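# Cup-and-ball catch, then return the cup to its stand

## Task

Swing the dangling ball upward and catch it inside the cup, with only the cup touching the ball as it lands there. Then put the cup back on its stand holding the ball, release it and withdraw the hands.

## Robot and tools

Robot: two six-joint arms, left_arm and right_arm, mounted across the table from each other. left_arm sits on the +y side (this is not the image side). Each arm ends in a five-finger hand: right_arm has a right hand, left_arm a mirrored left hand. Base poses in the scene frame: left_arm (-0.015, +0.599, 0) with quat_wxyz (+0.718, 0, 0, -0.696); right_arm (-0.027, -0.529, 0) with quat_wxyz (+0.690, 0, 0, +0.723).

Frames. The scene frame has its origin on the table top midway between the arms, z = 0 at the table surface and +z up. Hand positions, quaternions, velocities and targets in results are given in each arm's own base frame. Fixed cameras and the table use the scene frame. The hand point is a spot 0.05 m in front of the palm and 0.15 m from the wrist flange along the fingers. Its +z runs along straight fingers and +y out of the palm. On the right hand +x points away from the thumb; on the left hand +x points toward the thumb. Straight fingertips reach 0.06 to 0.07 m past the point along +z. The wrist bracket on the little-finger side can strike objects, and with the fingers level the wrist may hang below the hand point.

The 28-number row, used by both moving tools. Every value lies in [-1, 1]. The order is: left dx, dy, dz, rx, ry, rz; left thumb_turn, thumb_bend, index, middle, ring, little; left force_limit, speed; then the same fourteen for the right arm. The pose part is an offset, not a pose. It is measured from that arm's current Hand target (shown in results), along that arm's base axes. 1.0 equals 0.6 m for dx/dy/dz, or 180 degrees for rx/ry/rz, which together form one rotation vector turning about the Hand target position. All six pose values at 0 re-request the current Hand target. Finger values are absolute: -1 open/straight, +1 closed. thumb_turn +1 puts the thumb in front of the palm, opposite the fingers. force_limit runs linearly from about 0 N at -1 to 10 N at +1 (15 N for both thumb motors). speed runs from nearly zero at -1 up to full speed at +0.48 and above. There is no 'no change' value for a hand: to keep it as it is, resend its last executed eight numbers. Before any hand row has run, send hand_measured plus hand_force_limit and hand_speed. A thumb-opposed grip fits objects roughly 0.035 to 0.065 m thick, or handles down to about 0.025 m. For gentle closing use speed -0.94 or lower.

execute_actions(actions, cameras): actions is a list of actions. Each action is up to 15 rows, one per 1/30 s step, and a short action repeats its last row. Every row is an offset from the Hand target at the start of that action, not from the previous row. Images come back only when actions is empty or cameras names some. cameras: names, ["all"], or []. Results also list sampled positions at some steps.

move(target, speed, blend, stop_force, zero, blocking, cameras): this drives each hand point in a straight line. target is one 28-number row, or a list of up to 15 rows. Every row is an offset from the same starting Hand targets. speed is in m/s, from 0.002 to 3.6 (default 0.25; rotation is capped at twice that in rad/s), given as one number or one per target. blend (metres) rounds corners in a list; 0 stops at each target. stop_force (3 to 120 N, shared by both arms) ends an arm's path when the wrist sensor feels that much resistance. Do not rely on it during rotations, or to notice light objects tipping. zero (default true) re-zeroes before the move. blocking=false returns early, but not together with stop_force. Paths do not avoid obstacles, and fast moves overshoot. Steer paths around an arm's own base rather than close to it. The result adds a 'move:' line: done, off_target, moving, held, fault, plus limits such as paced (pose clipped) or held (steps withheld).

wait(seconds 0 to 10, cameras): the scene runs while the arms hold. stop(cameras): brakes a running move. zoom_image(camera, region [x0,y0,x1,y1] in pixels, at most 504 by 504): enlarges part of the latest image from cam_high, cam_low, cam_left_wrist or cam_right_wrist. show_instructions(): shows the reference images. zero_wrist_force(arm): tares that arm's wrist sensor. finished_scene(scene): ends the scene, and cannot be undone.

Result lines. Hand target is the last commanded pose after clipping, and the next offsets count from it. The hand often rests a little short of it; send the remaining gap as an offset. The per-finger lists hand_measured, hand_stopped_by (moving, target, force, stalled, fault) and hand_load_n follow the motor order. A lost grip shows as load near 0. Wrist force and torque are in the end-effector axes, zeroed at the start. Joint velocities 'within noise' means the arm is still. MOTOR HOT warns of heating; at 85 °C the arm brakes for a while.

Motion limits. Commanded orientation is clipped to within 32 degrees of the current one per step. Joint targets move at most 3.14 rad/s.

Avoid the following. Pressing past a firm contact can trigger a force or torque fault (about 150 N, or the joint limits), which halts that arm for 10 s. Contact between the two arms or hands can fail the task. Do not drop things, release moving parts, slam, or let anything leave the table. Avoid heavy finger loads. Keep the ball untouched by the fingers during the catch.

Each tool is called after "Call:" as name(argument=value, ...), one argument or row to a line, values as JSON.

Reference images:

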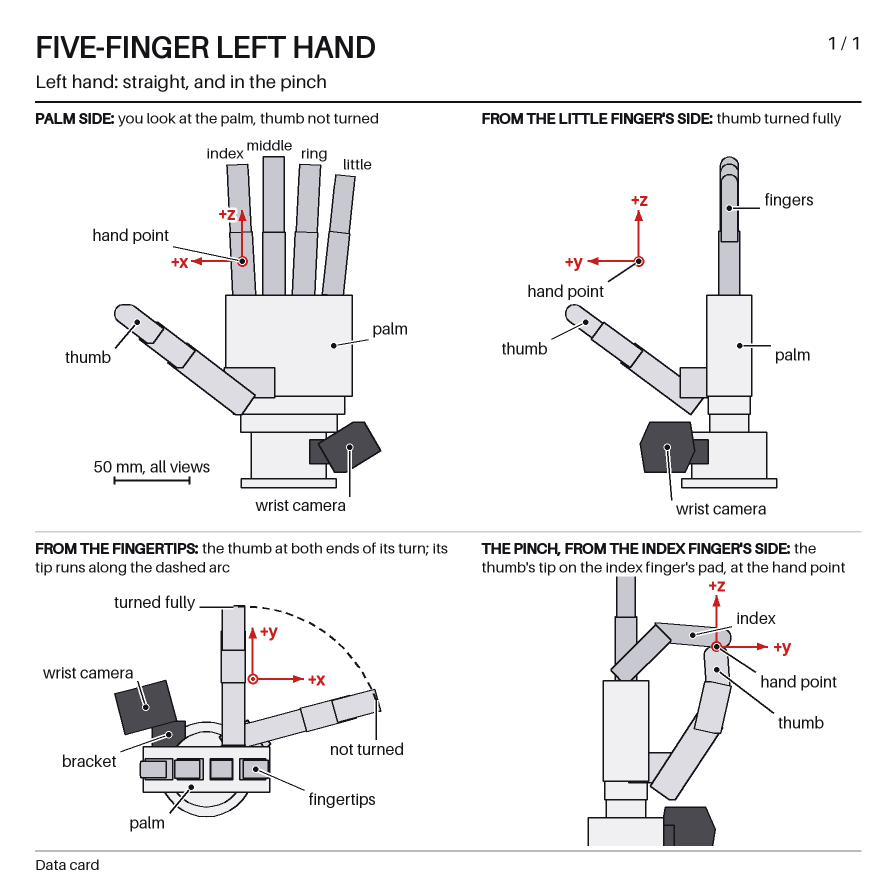

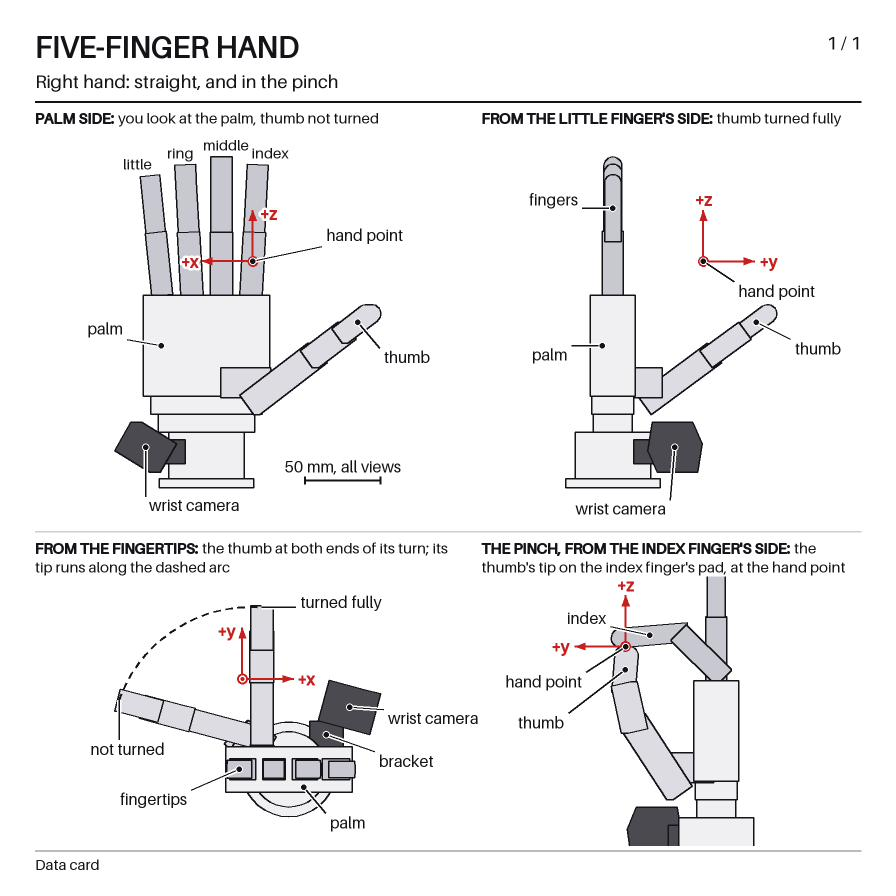

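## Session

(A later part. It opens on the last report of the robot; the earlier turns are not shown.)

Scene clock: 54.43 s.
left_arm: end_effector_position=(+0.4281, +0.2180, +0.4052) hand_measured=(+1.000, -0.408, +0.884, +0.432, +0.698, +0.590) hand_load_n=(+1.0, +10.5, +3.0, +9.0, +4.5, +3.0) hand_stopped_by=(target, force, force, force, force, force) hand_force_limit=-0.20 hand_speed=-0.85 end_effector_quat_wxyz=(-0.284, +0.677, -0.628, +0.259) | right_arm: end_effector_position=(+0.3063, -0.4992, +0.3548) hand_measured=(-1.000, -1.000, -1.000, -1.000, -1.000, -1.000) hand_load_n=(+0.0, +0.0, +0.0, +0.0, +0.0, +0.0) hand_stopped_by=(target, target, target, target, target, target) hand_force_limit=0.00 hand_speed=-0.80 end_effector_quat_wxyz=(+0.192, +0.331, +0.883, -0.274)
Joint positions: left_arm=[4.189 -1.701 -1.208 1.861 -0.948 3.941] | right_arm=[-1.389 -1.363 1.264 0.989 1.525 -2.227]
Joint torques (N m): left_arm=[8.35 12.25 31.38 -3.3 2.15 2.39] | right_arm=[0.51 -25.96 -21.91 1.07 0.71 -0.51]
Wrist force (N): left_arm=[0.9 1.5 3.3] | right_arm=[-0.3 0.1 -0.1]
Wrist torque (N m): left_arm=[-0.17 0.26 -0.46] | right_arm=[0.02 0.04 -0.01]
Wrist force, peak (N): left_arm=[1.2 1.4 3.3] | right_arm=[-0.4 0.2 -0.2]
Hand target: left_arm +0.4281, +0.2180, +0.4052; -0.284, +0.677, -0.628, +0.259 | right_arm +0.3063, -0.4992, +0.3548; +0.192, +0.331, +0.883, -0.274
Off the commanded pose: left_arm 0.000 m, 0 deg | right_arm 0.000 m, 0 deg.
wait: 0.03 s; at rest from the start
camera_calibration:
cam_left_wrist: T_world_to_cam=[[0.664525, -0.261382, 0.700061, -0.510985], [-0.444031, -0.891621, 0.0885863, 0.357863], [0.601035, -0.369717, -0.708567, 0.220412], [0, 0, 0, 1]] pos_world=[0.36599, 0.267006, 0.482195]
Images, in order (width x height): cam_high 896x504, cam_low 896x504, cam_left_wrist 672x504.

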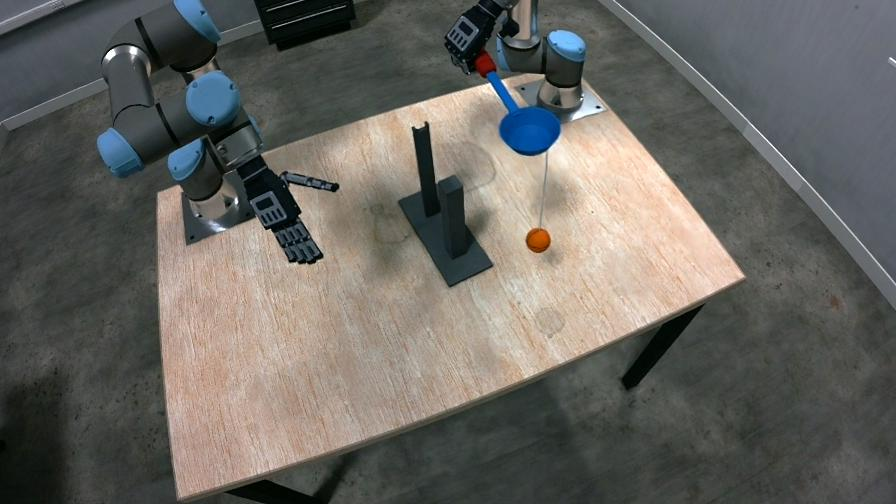

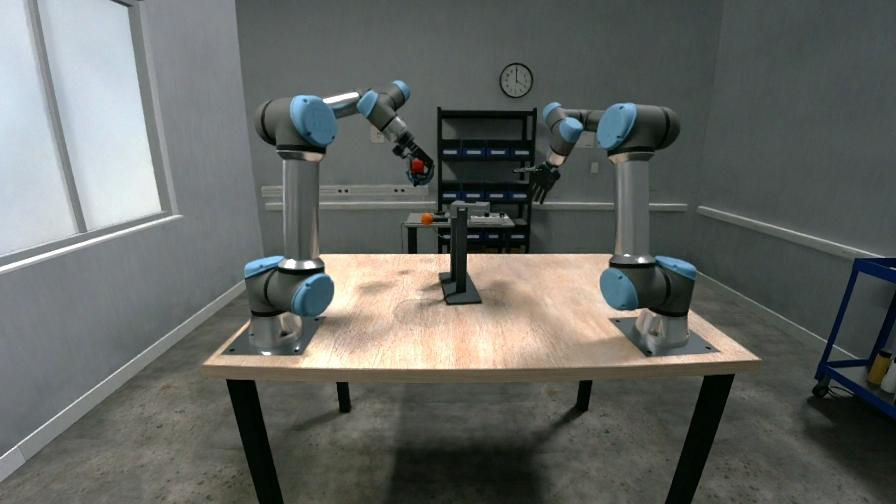

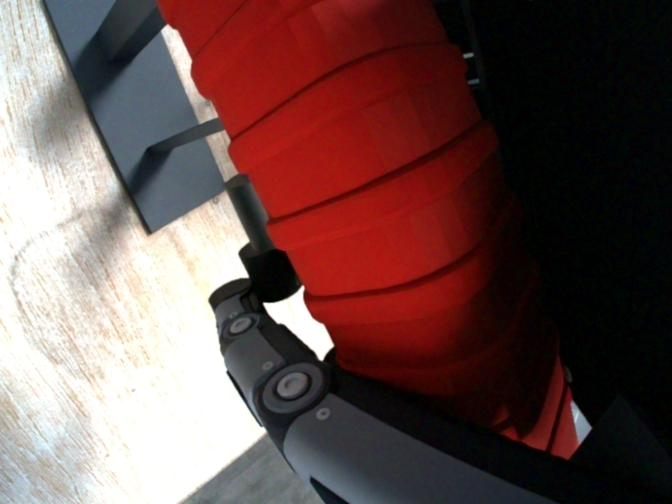

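Call:
wait(
  seconds=0.1,
  cameras=["cam_low"],
)

Call:
zoom_image(
  camera="cam_low",
  region=[380, 130, 500, 240],
)

Call:
wait(
  seconds=0.1,
  cameras=["cam_low"],
)

Call:
zoom_image(
  camera="cam_low",
  region=[380, 130, 500, 240],
)

Call:
wait(
  seconds=0.1,
  cameras=["cam_low"],
)

Call:
zoom_image(
  camera="cam_low",
  region=[380, 130, 500, 240],
)

Call:
wait(
  seconds=0.1,
  cameras=["cam_low"],
)

Call:
zoom_image(
  camera="cam_low",
  region=[380, 130, 500, 240],
)

Scene clock: 55.13 s.
left_arm: end_effector_position=(+0.4281, +0.2180, +0.4052) hand_measured=(+1.000, -0.408, +0.884, +0.432, +0.698, +0.590) hand_load_n=(+1.0, +10.5, +3.0, +9.0, +4.5, +3.5) hand_stopped_by=(target, force, force, force, force, force) hand_force_limit=-0.20 hand_speed=-0.85 end_effector_quat_wxyz=(-0.284, +0.677, -0.628, +0.259) | right_arm: end_effector_position=(+0.3063, -0.4992, +0.3548) hand_measured=(-1.000, -1.000, -1.000, -1.000, -1.000, -1.000) hand_load_n=(+0.0, +0.0, +0.0, +0.0, +0.0, +0.0) hand_stopped_by=(target, target, target, target, target, target) hand_force_limit=0.00 hand_speed=-0.80 end_effector_quat_wxyz=(+0.192, +0.331, +0.883, -0.274)
Joint positions: left_arm=[4.189 -1.701 -1.208 1.861 -0.948 3.941] | right_arm=[-1.389 -1.363 1.264 0.989 1.525 -2.227]
Joint torques (N m): left_arm=[8.47 11.98 30.88 -3.34 2.19 2.15] | right_arm=[-0.43 -26.3 -22.22 1.15 0.79 -0.59]
Wrist force (N): left_arm=[0.6 1.3 2.9] | right_arm=[-0.1 0.1 -0.1]
Wrist torque (N m): left_arm=[-0.16 0.30 -0.49] | right_arm=[0.02 0.02 0.00]
Wrist force, peak (N): left_arm=[0.9 1.4 3.3] | right_arm=[-0.3 0.0 -0.3]
Hand target: left_arm +0.4281, +0.2180, +0.4052; -0.284, +0.677, -0.628, +0.259 | right_arm +0.3063, -0.4992, +0.3548; +0.192, +0.331, +0.883, -0.274
Off the commanded pose: left_arm 0.000 m, 0 deg | right_arm 0.000 m, 0 deg.
wait: 0.10 s; at rest from the start
Images, in order (width x height): cam_low 896x504.

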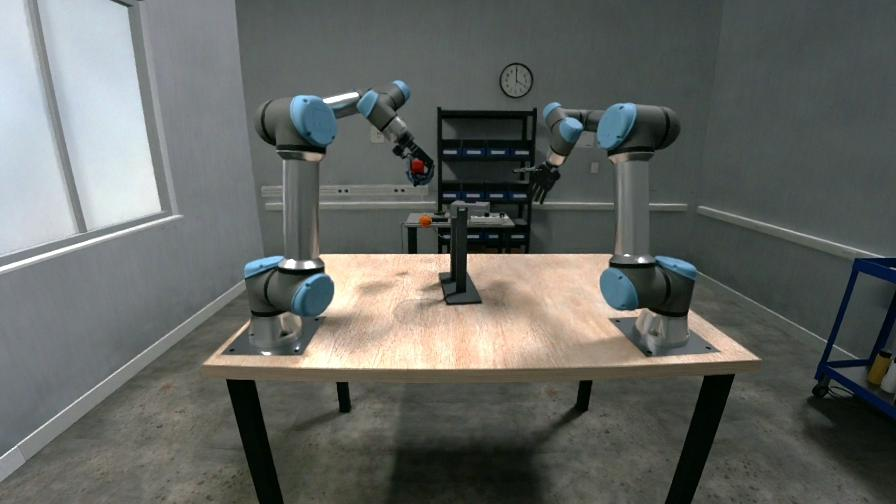

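Scaled by 4.200.

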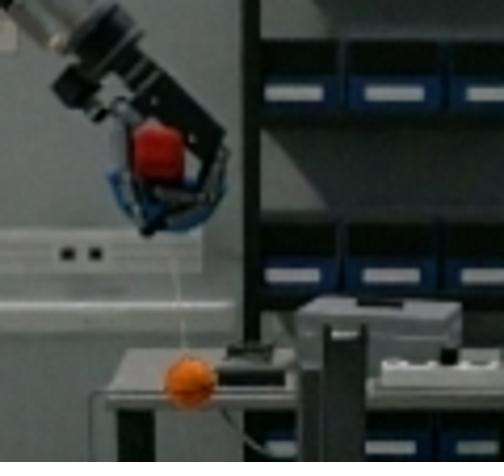

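Scene clock: 55.23 s.
left_arm: end_effector_position=(+0.4281, +0.2180, +0.4052) hand_measured=(+1.000, -0.408, +0.884, +0.432, +0.698, +0.590) hand_load_n=(+1.0, +10.5, +2.5, +8.5, +4.5, +3.0) hand_stopped_by=(target, force, force, force, force, force) hand_force_limit=-0.20 hand_speed=-0.85 end_effector_quat_wxyz=(-0.284, +0.677, -0.628, +0.259) | right_arm: end_effector_position=(+0.3063, -0.4992, +0.3548) hand_measured=(-1.000, -1.000, -1.000, -1.000, -1.000, -1.000) hand_load_n=(-0.5, +0.0, +0.0, +0.0, +0.0, +0.0) hand_stopped_by=(target, target, target, target, target, target) hand_force_limit=0.00 hand_speed=-0.80 end_effector_quat_wxyz=(+0.192, +0.331, +0.883, -0.274)
Joint positions: left_arm=[4.189 -1.701 -1.208 1.861 -0.948 3.941] | right_arm=[-1.389 -1.363 1.264 0.989 1.525 -2.227]
Joint torques (N m): left_arm=[8.02 11.76 31.31 -3.24 2.18 2.28] | right_arm=[-0.91 -25.76 -23.12 1.21 0.62 -0.52]
Wrist force (N): left_arm=[0.9 1.1 2.9] | right_arm=[-0.3 -0.1 0.1]
Wrist torque (N m): left_arm=[-0.18 0.24 -0.45] | right_arm=[-0.02 0.04 -0.02]
Wrist force, peak (N): left_arm=[0.8 1.3 3.1] | right_arm=[-0.3 0.1 0.0]
Hand target: left_arm +0.4281, +0.2180, +0.4052; -0.284, +0.677, -0.628, +0.259 | right_arm +0.3063, -0.4992, +0.3548; +0.192, +0.331, +0.883, -0.274
Off the commanded pose: left_arm 0.000 m, 0 deg | right_arm 0.000 m, 0 deg.
wait: 0.10 s; no rest
Images, in order (width x height): cam_low 896x504.

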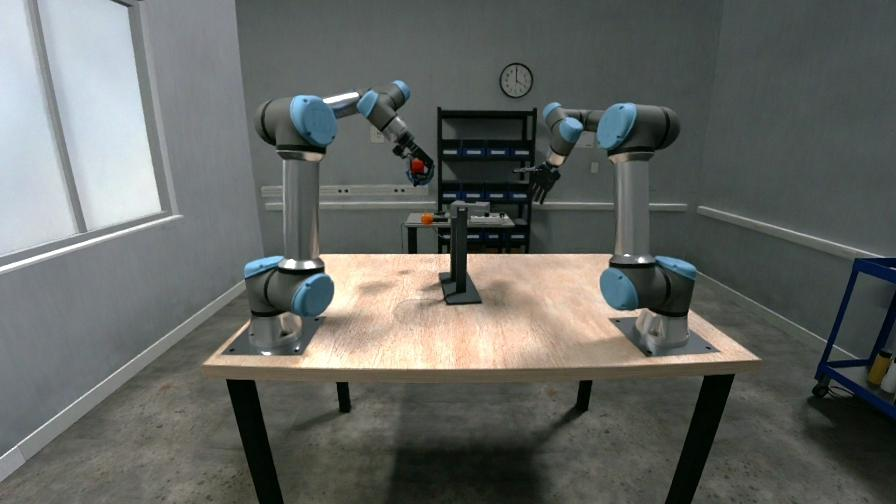

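Scaled by 4.200.

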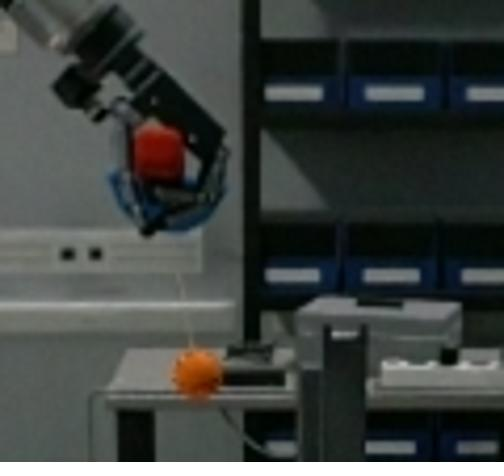

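Scene clock: 55.33 s.
left_arm: end_effector_position=(+0.4281, +0.2180, +0.4052) hand_measured=(+1.000, -0.408, +0.884, +0.432, +0.698, +0.590) hand_load_n=(+1.0, +10.5, +3.0, +8.5, +4.5, +3.0) hand_stopped_by=(target, force, force, force, force, force) hand_force_limit=-0.20 hand_speed=-0.85 end_effector_quat_wxyz=(-0.284, +0.677, -0.628, +0.259) | right_arm: end_effector_position=(+0.3063, -0.4992, +0.3548) hand_measured=(-1.000, -1.000, -1.000, -1.000, -1.000, -1.000) hand_load_n=(+0.0, +0.0, +0.0, +0.0, +0.0, +0.5) hand_stopped_by=(target, target, target, target, target, target) hand_force_limit=0.00 hand_speed=-0.80 end_effector_quat_wxyz=(+0.192, +0.331, +0.883, -0.274)
Joint positions: left_arm=[4.189 -1.701 -1.208 1.861 -0.948 3.941] | right_arm=[-1.389 -1.363 1.264 0.989 1.525 -2.227]
Joint torques (N m): left_arm=[8.34 11.55 31.12 -3.17 2.21 2.26] | right_arm=[-1.28 -26.44 -22.15 1.03 0.67 -0.4]
Wrist force (N): left_arm=[0.9 0.9 2.6] | right_arm=[-0.1 0.1 -0.1]
Wrist torque (N m): left_arm=[-0.19 0.24 -0.44] | right_arm=[0.01 0.02 0.00]
Wrist force, peak (N): left_arm=[1.1 1.1 3.3] | right_arm=[-0.2 -0.1 -0.2]
Hand target: left_arm +0.4281, +0.2180, +0.4052; -0.284, +0.677, -0.628, +0.259 | right_arm +0.3063, -0.4992, +0.3548; +0.192, +0.331, +0.883, -0.274
Off the commanded pose: left_arm 0.000 m, 0 deg | right_arm 0.000 m, 0 deg.
wait: 0.10 s; no rest
Images, in order (width x height): cam_low 896x504.

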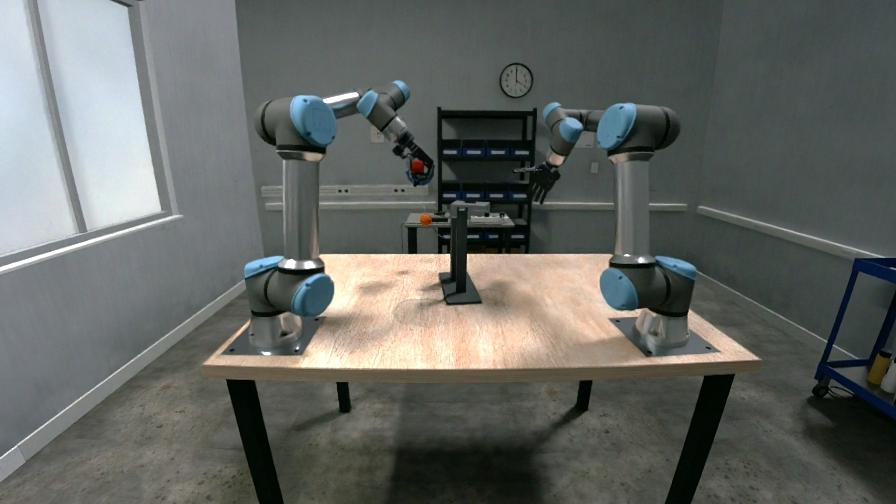

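Scaled by 4.200.

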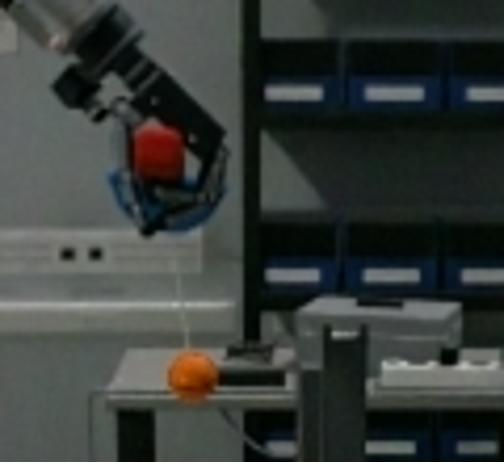

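Scene clock: 55.43 s.
left_arm: end_effector_position=(+0.4281, +0.2180, +0.4052) hand_measured=(+1.000, -0.408, +0.884, +0.432, +0.698, +0.590) hand_load_n=(+1.0, +10.5, +3.0, +9.0, +4.5, +3.0) hand_stopped_by=(target, force, force, force, force, force) hand_force_limit=-0.20 hand_speed=-0.85 end_effector_quat_wxyz=(-0.284, +0.677, -0.628, +0.259) | right_arm: end_effector_position=(+0.3063, -0.4992, +0.3548) hand_measured=(-1.000, -1.000, -1.000, -1.000, -1.000, -1.000) hand_load_n=(-0.5, +0.0, +0.0, +0.0, +0.0, +0.0) hand_stopped_by=(target, target, target, target, target, target) hand_force_limit=0.00 hand_speed=-0.80 end_effector_quat_wxyz=(+0.192, +0.331, +0.883, -0.274)
Joint positions: left_arm=[4.189 -1.701 -1.208 1.861 -0.948 3.941] | right_arm=[-1.389 -1.363 1.264 0.989 1.525 -2.227]
Joint torques (N m): left_arm=[8.37 12.29 30.58 -3.35 2.14 2.24] | right_arm=[-1.26 -26.48 -22.78 1.03 0.54 -0.47]
Wrist force (N): left_arm=[0.8 1.2 3.1] | right_arm=[-0.3 0.0 -0.2]
Wrist torque (N m): left_arm=[-0.18 0.27 -0.48] | right_arm=[0.00 0.04 -0.02]
Wrist force, peak (N): left_arm=[0.8 1.3 3.1] | right_arm=[-0.3 0.0 -0.2]
Hand target: left_arm +0.4281, +0.2180, +0.4052; -0.284, +0.677, -0.628, +0.259 | right_arm +0.3063, -0.4992, +0.3548; +0.192, +0.331, +0.883, -0.274
Off the commanded pose: left_arm 0.000 m, 0 deg | right_arm 0.000 m, 0 deg.
wait: 0.10 s; no rest
Images, in order (width x height): cam_low 896x504.

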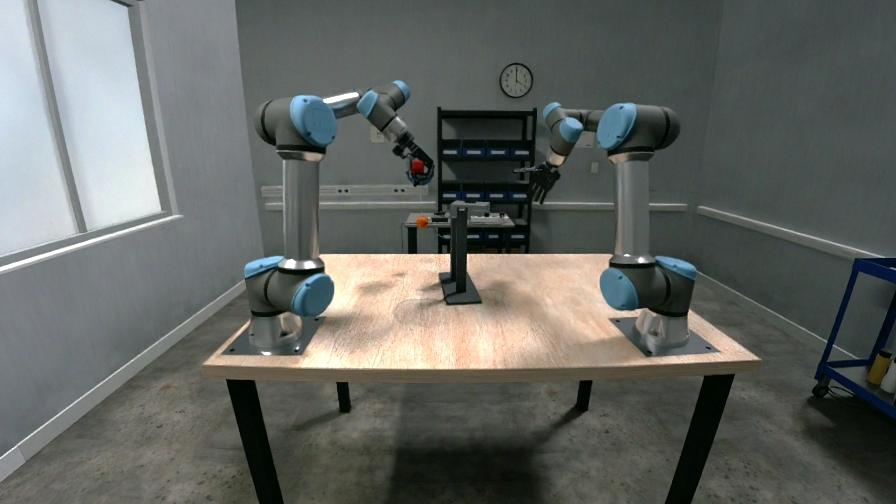

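Scaled by 4.200.

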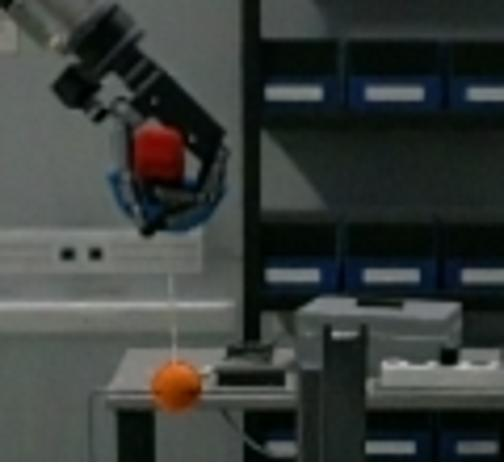

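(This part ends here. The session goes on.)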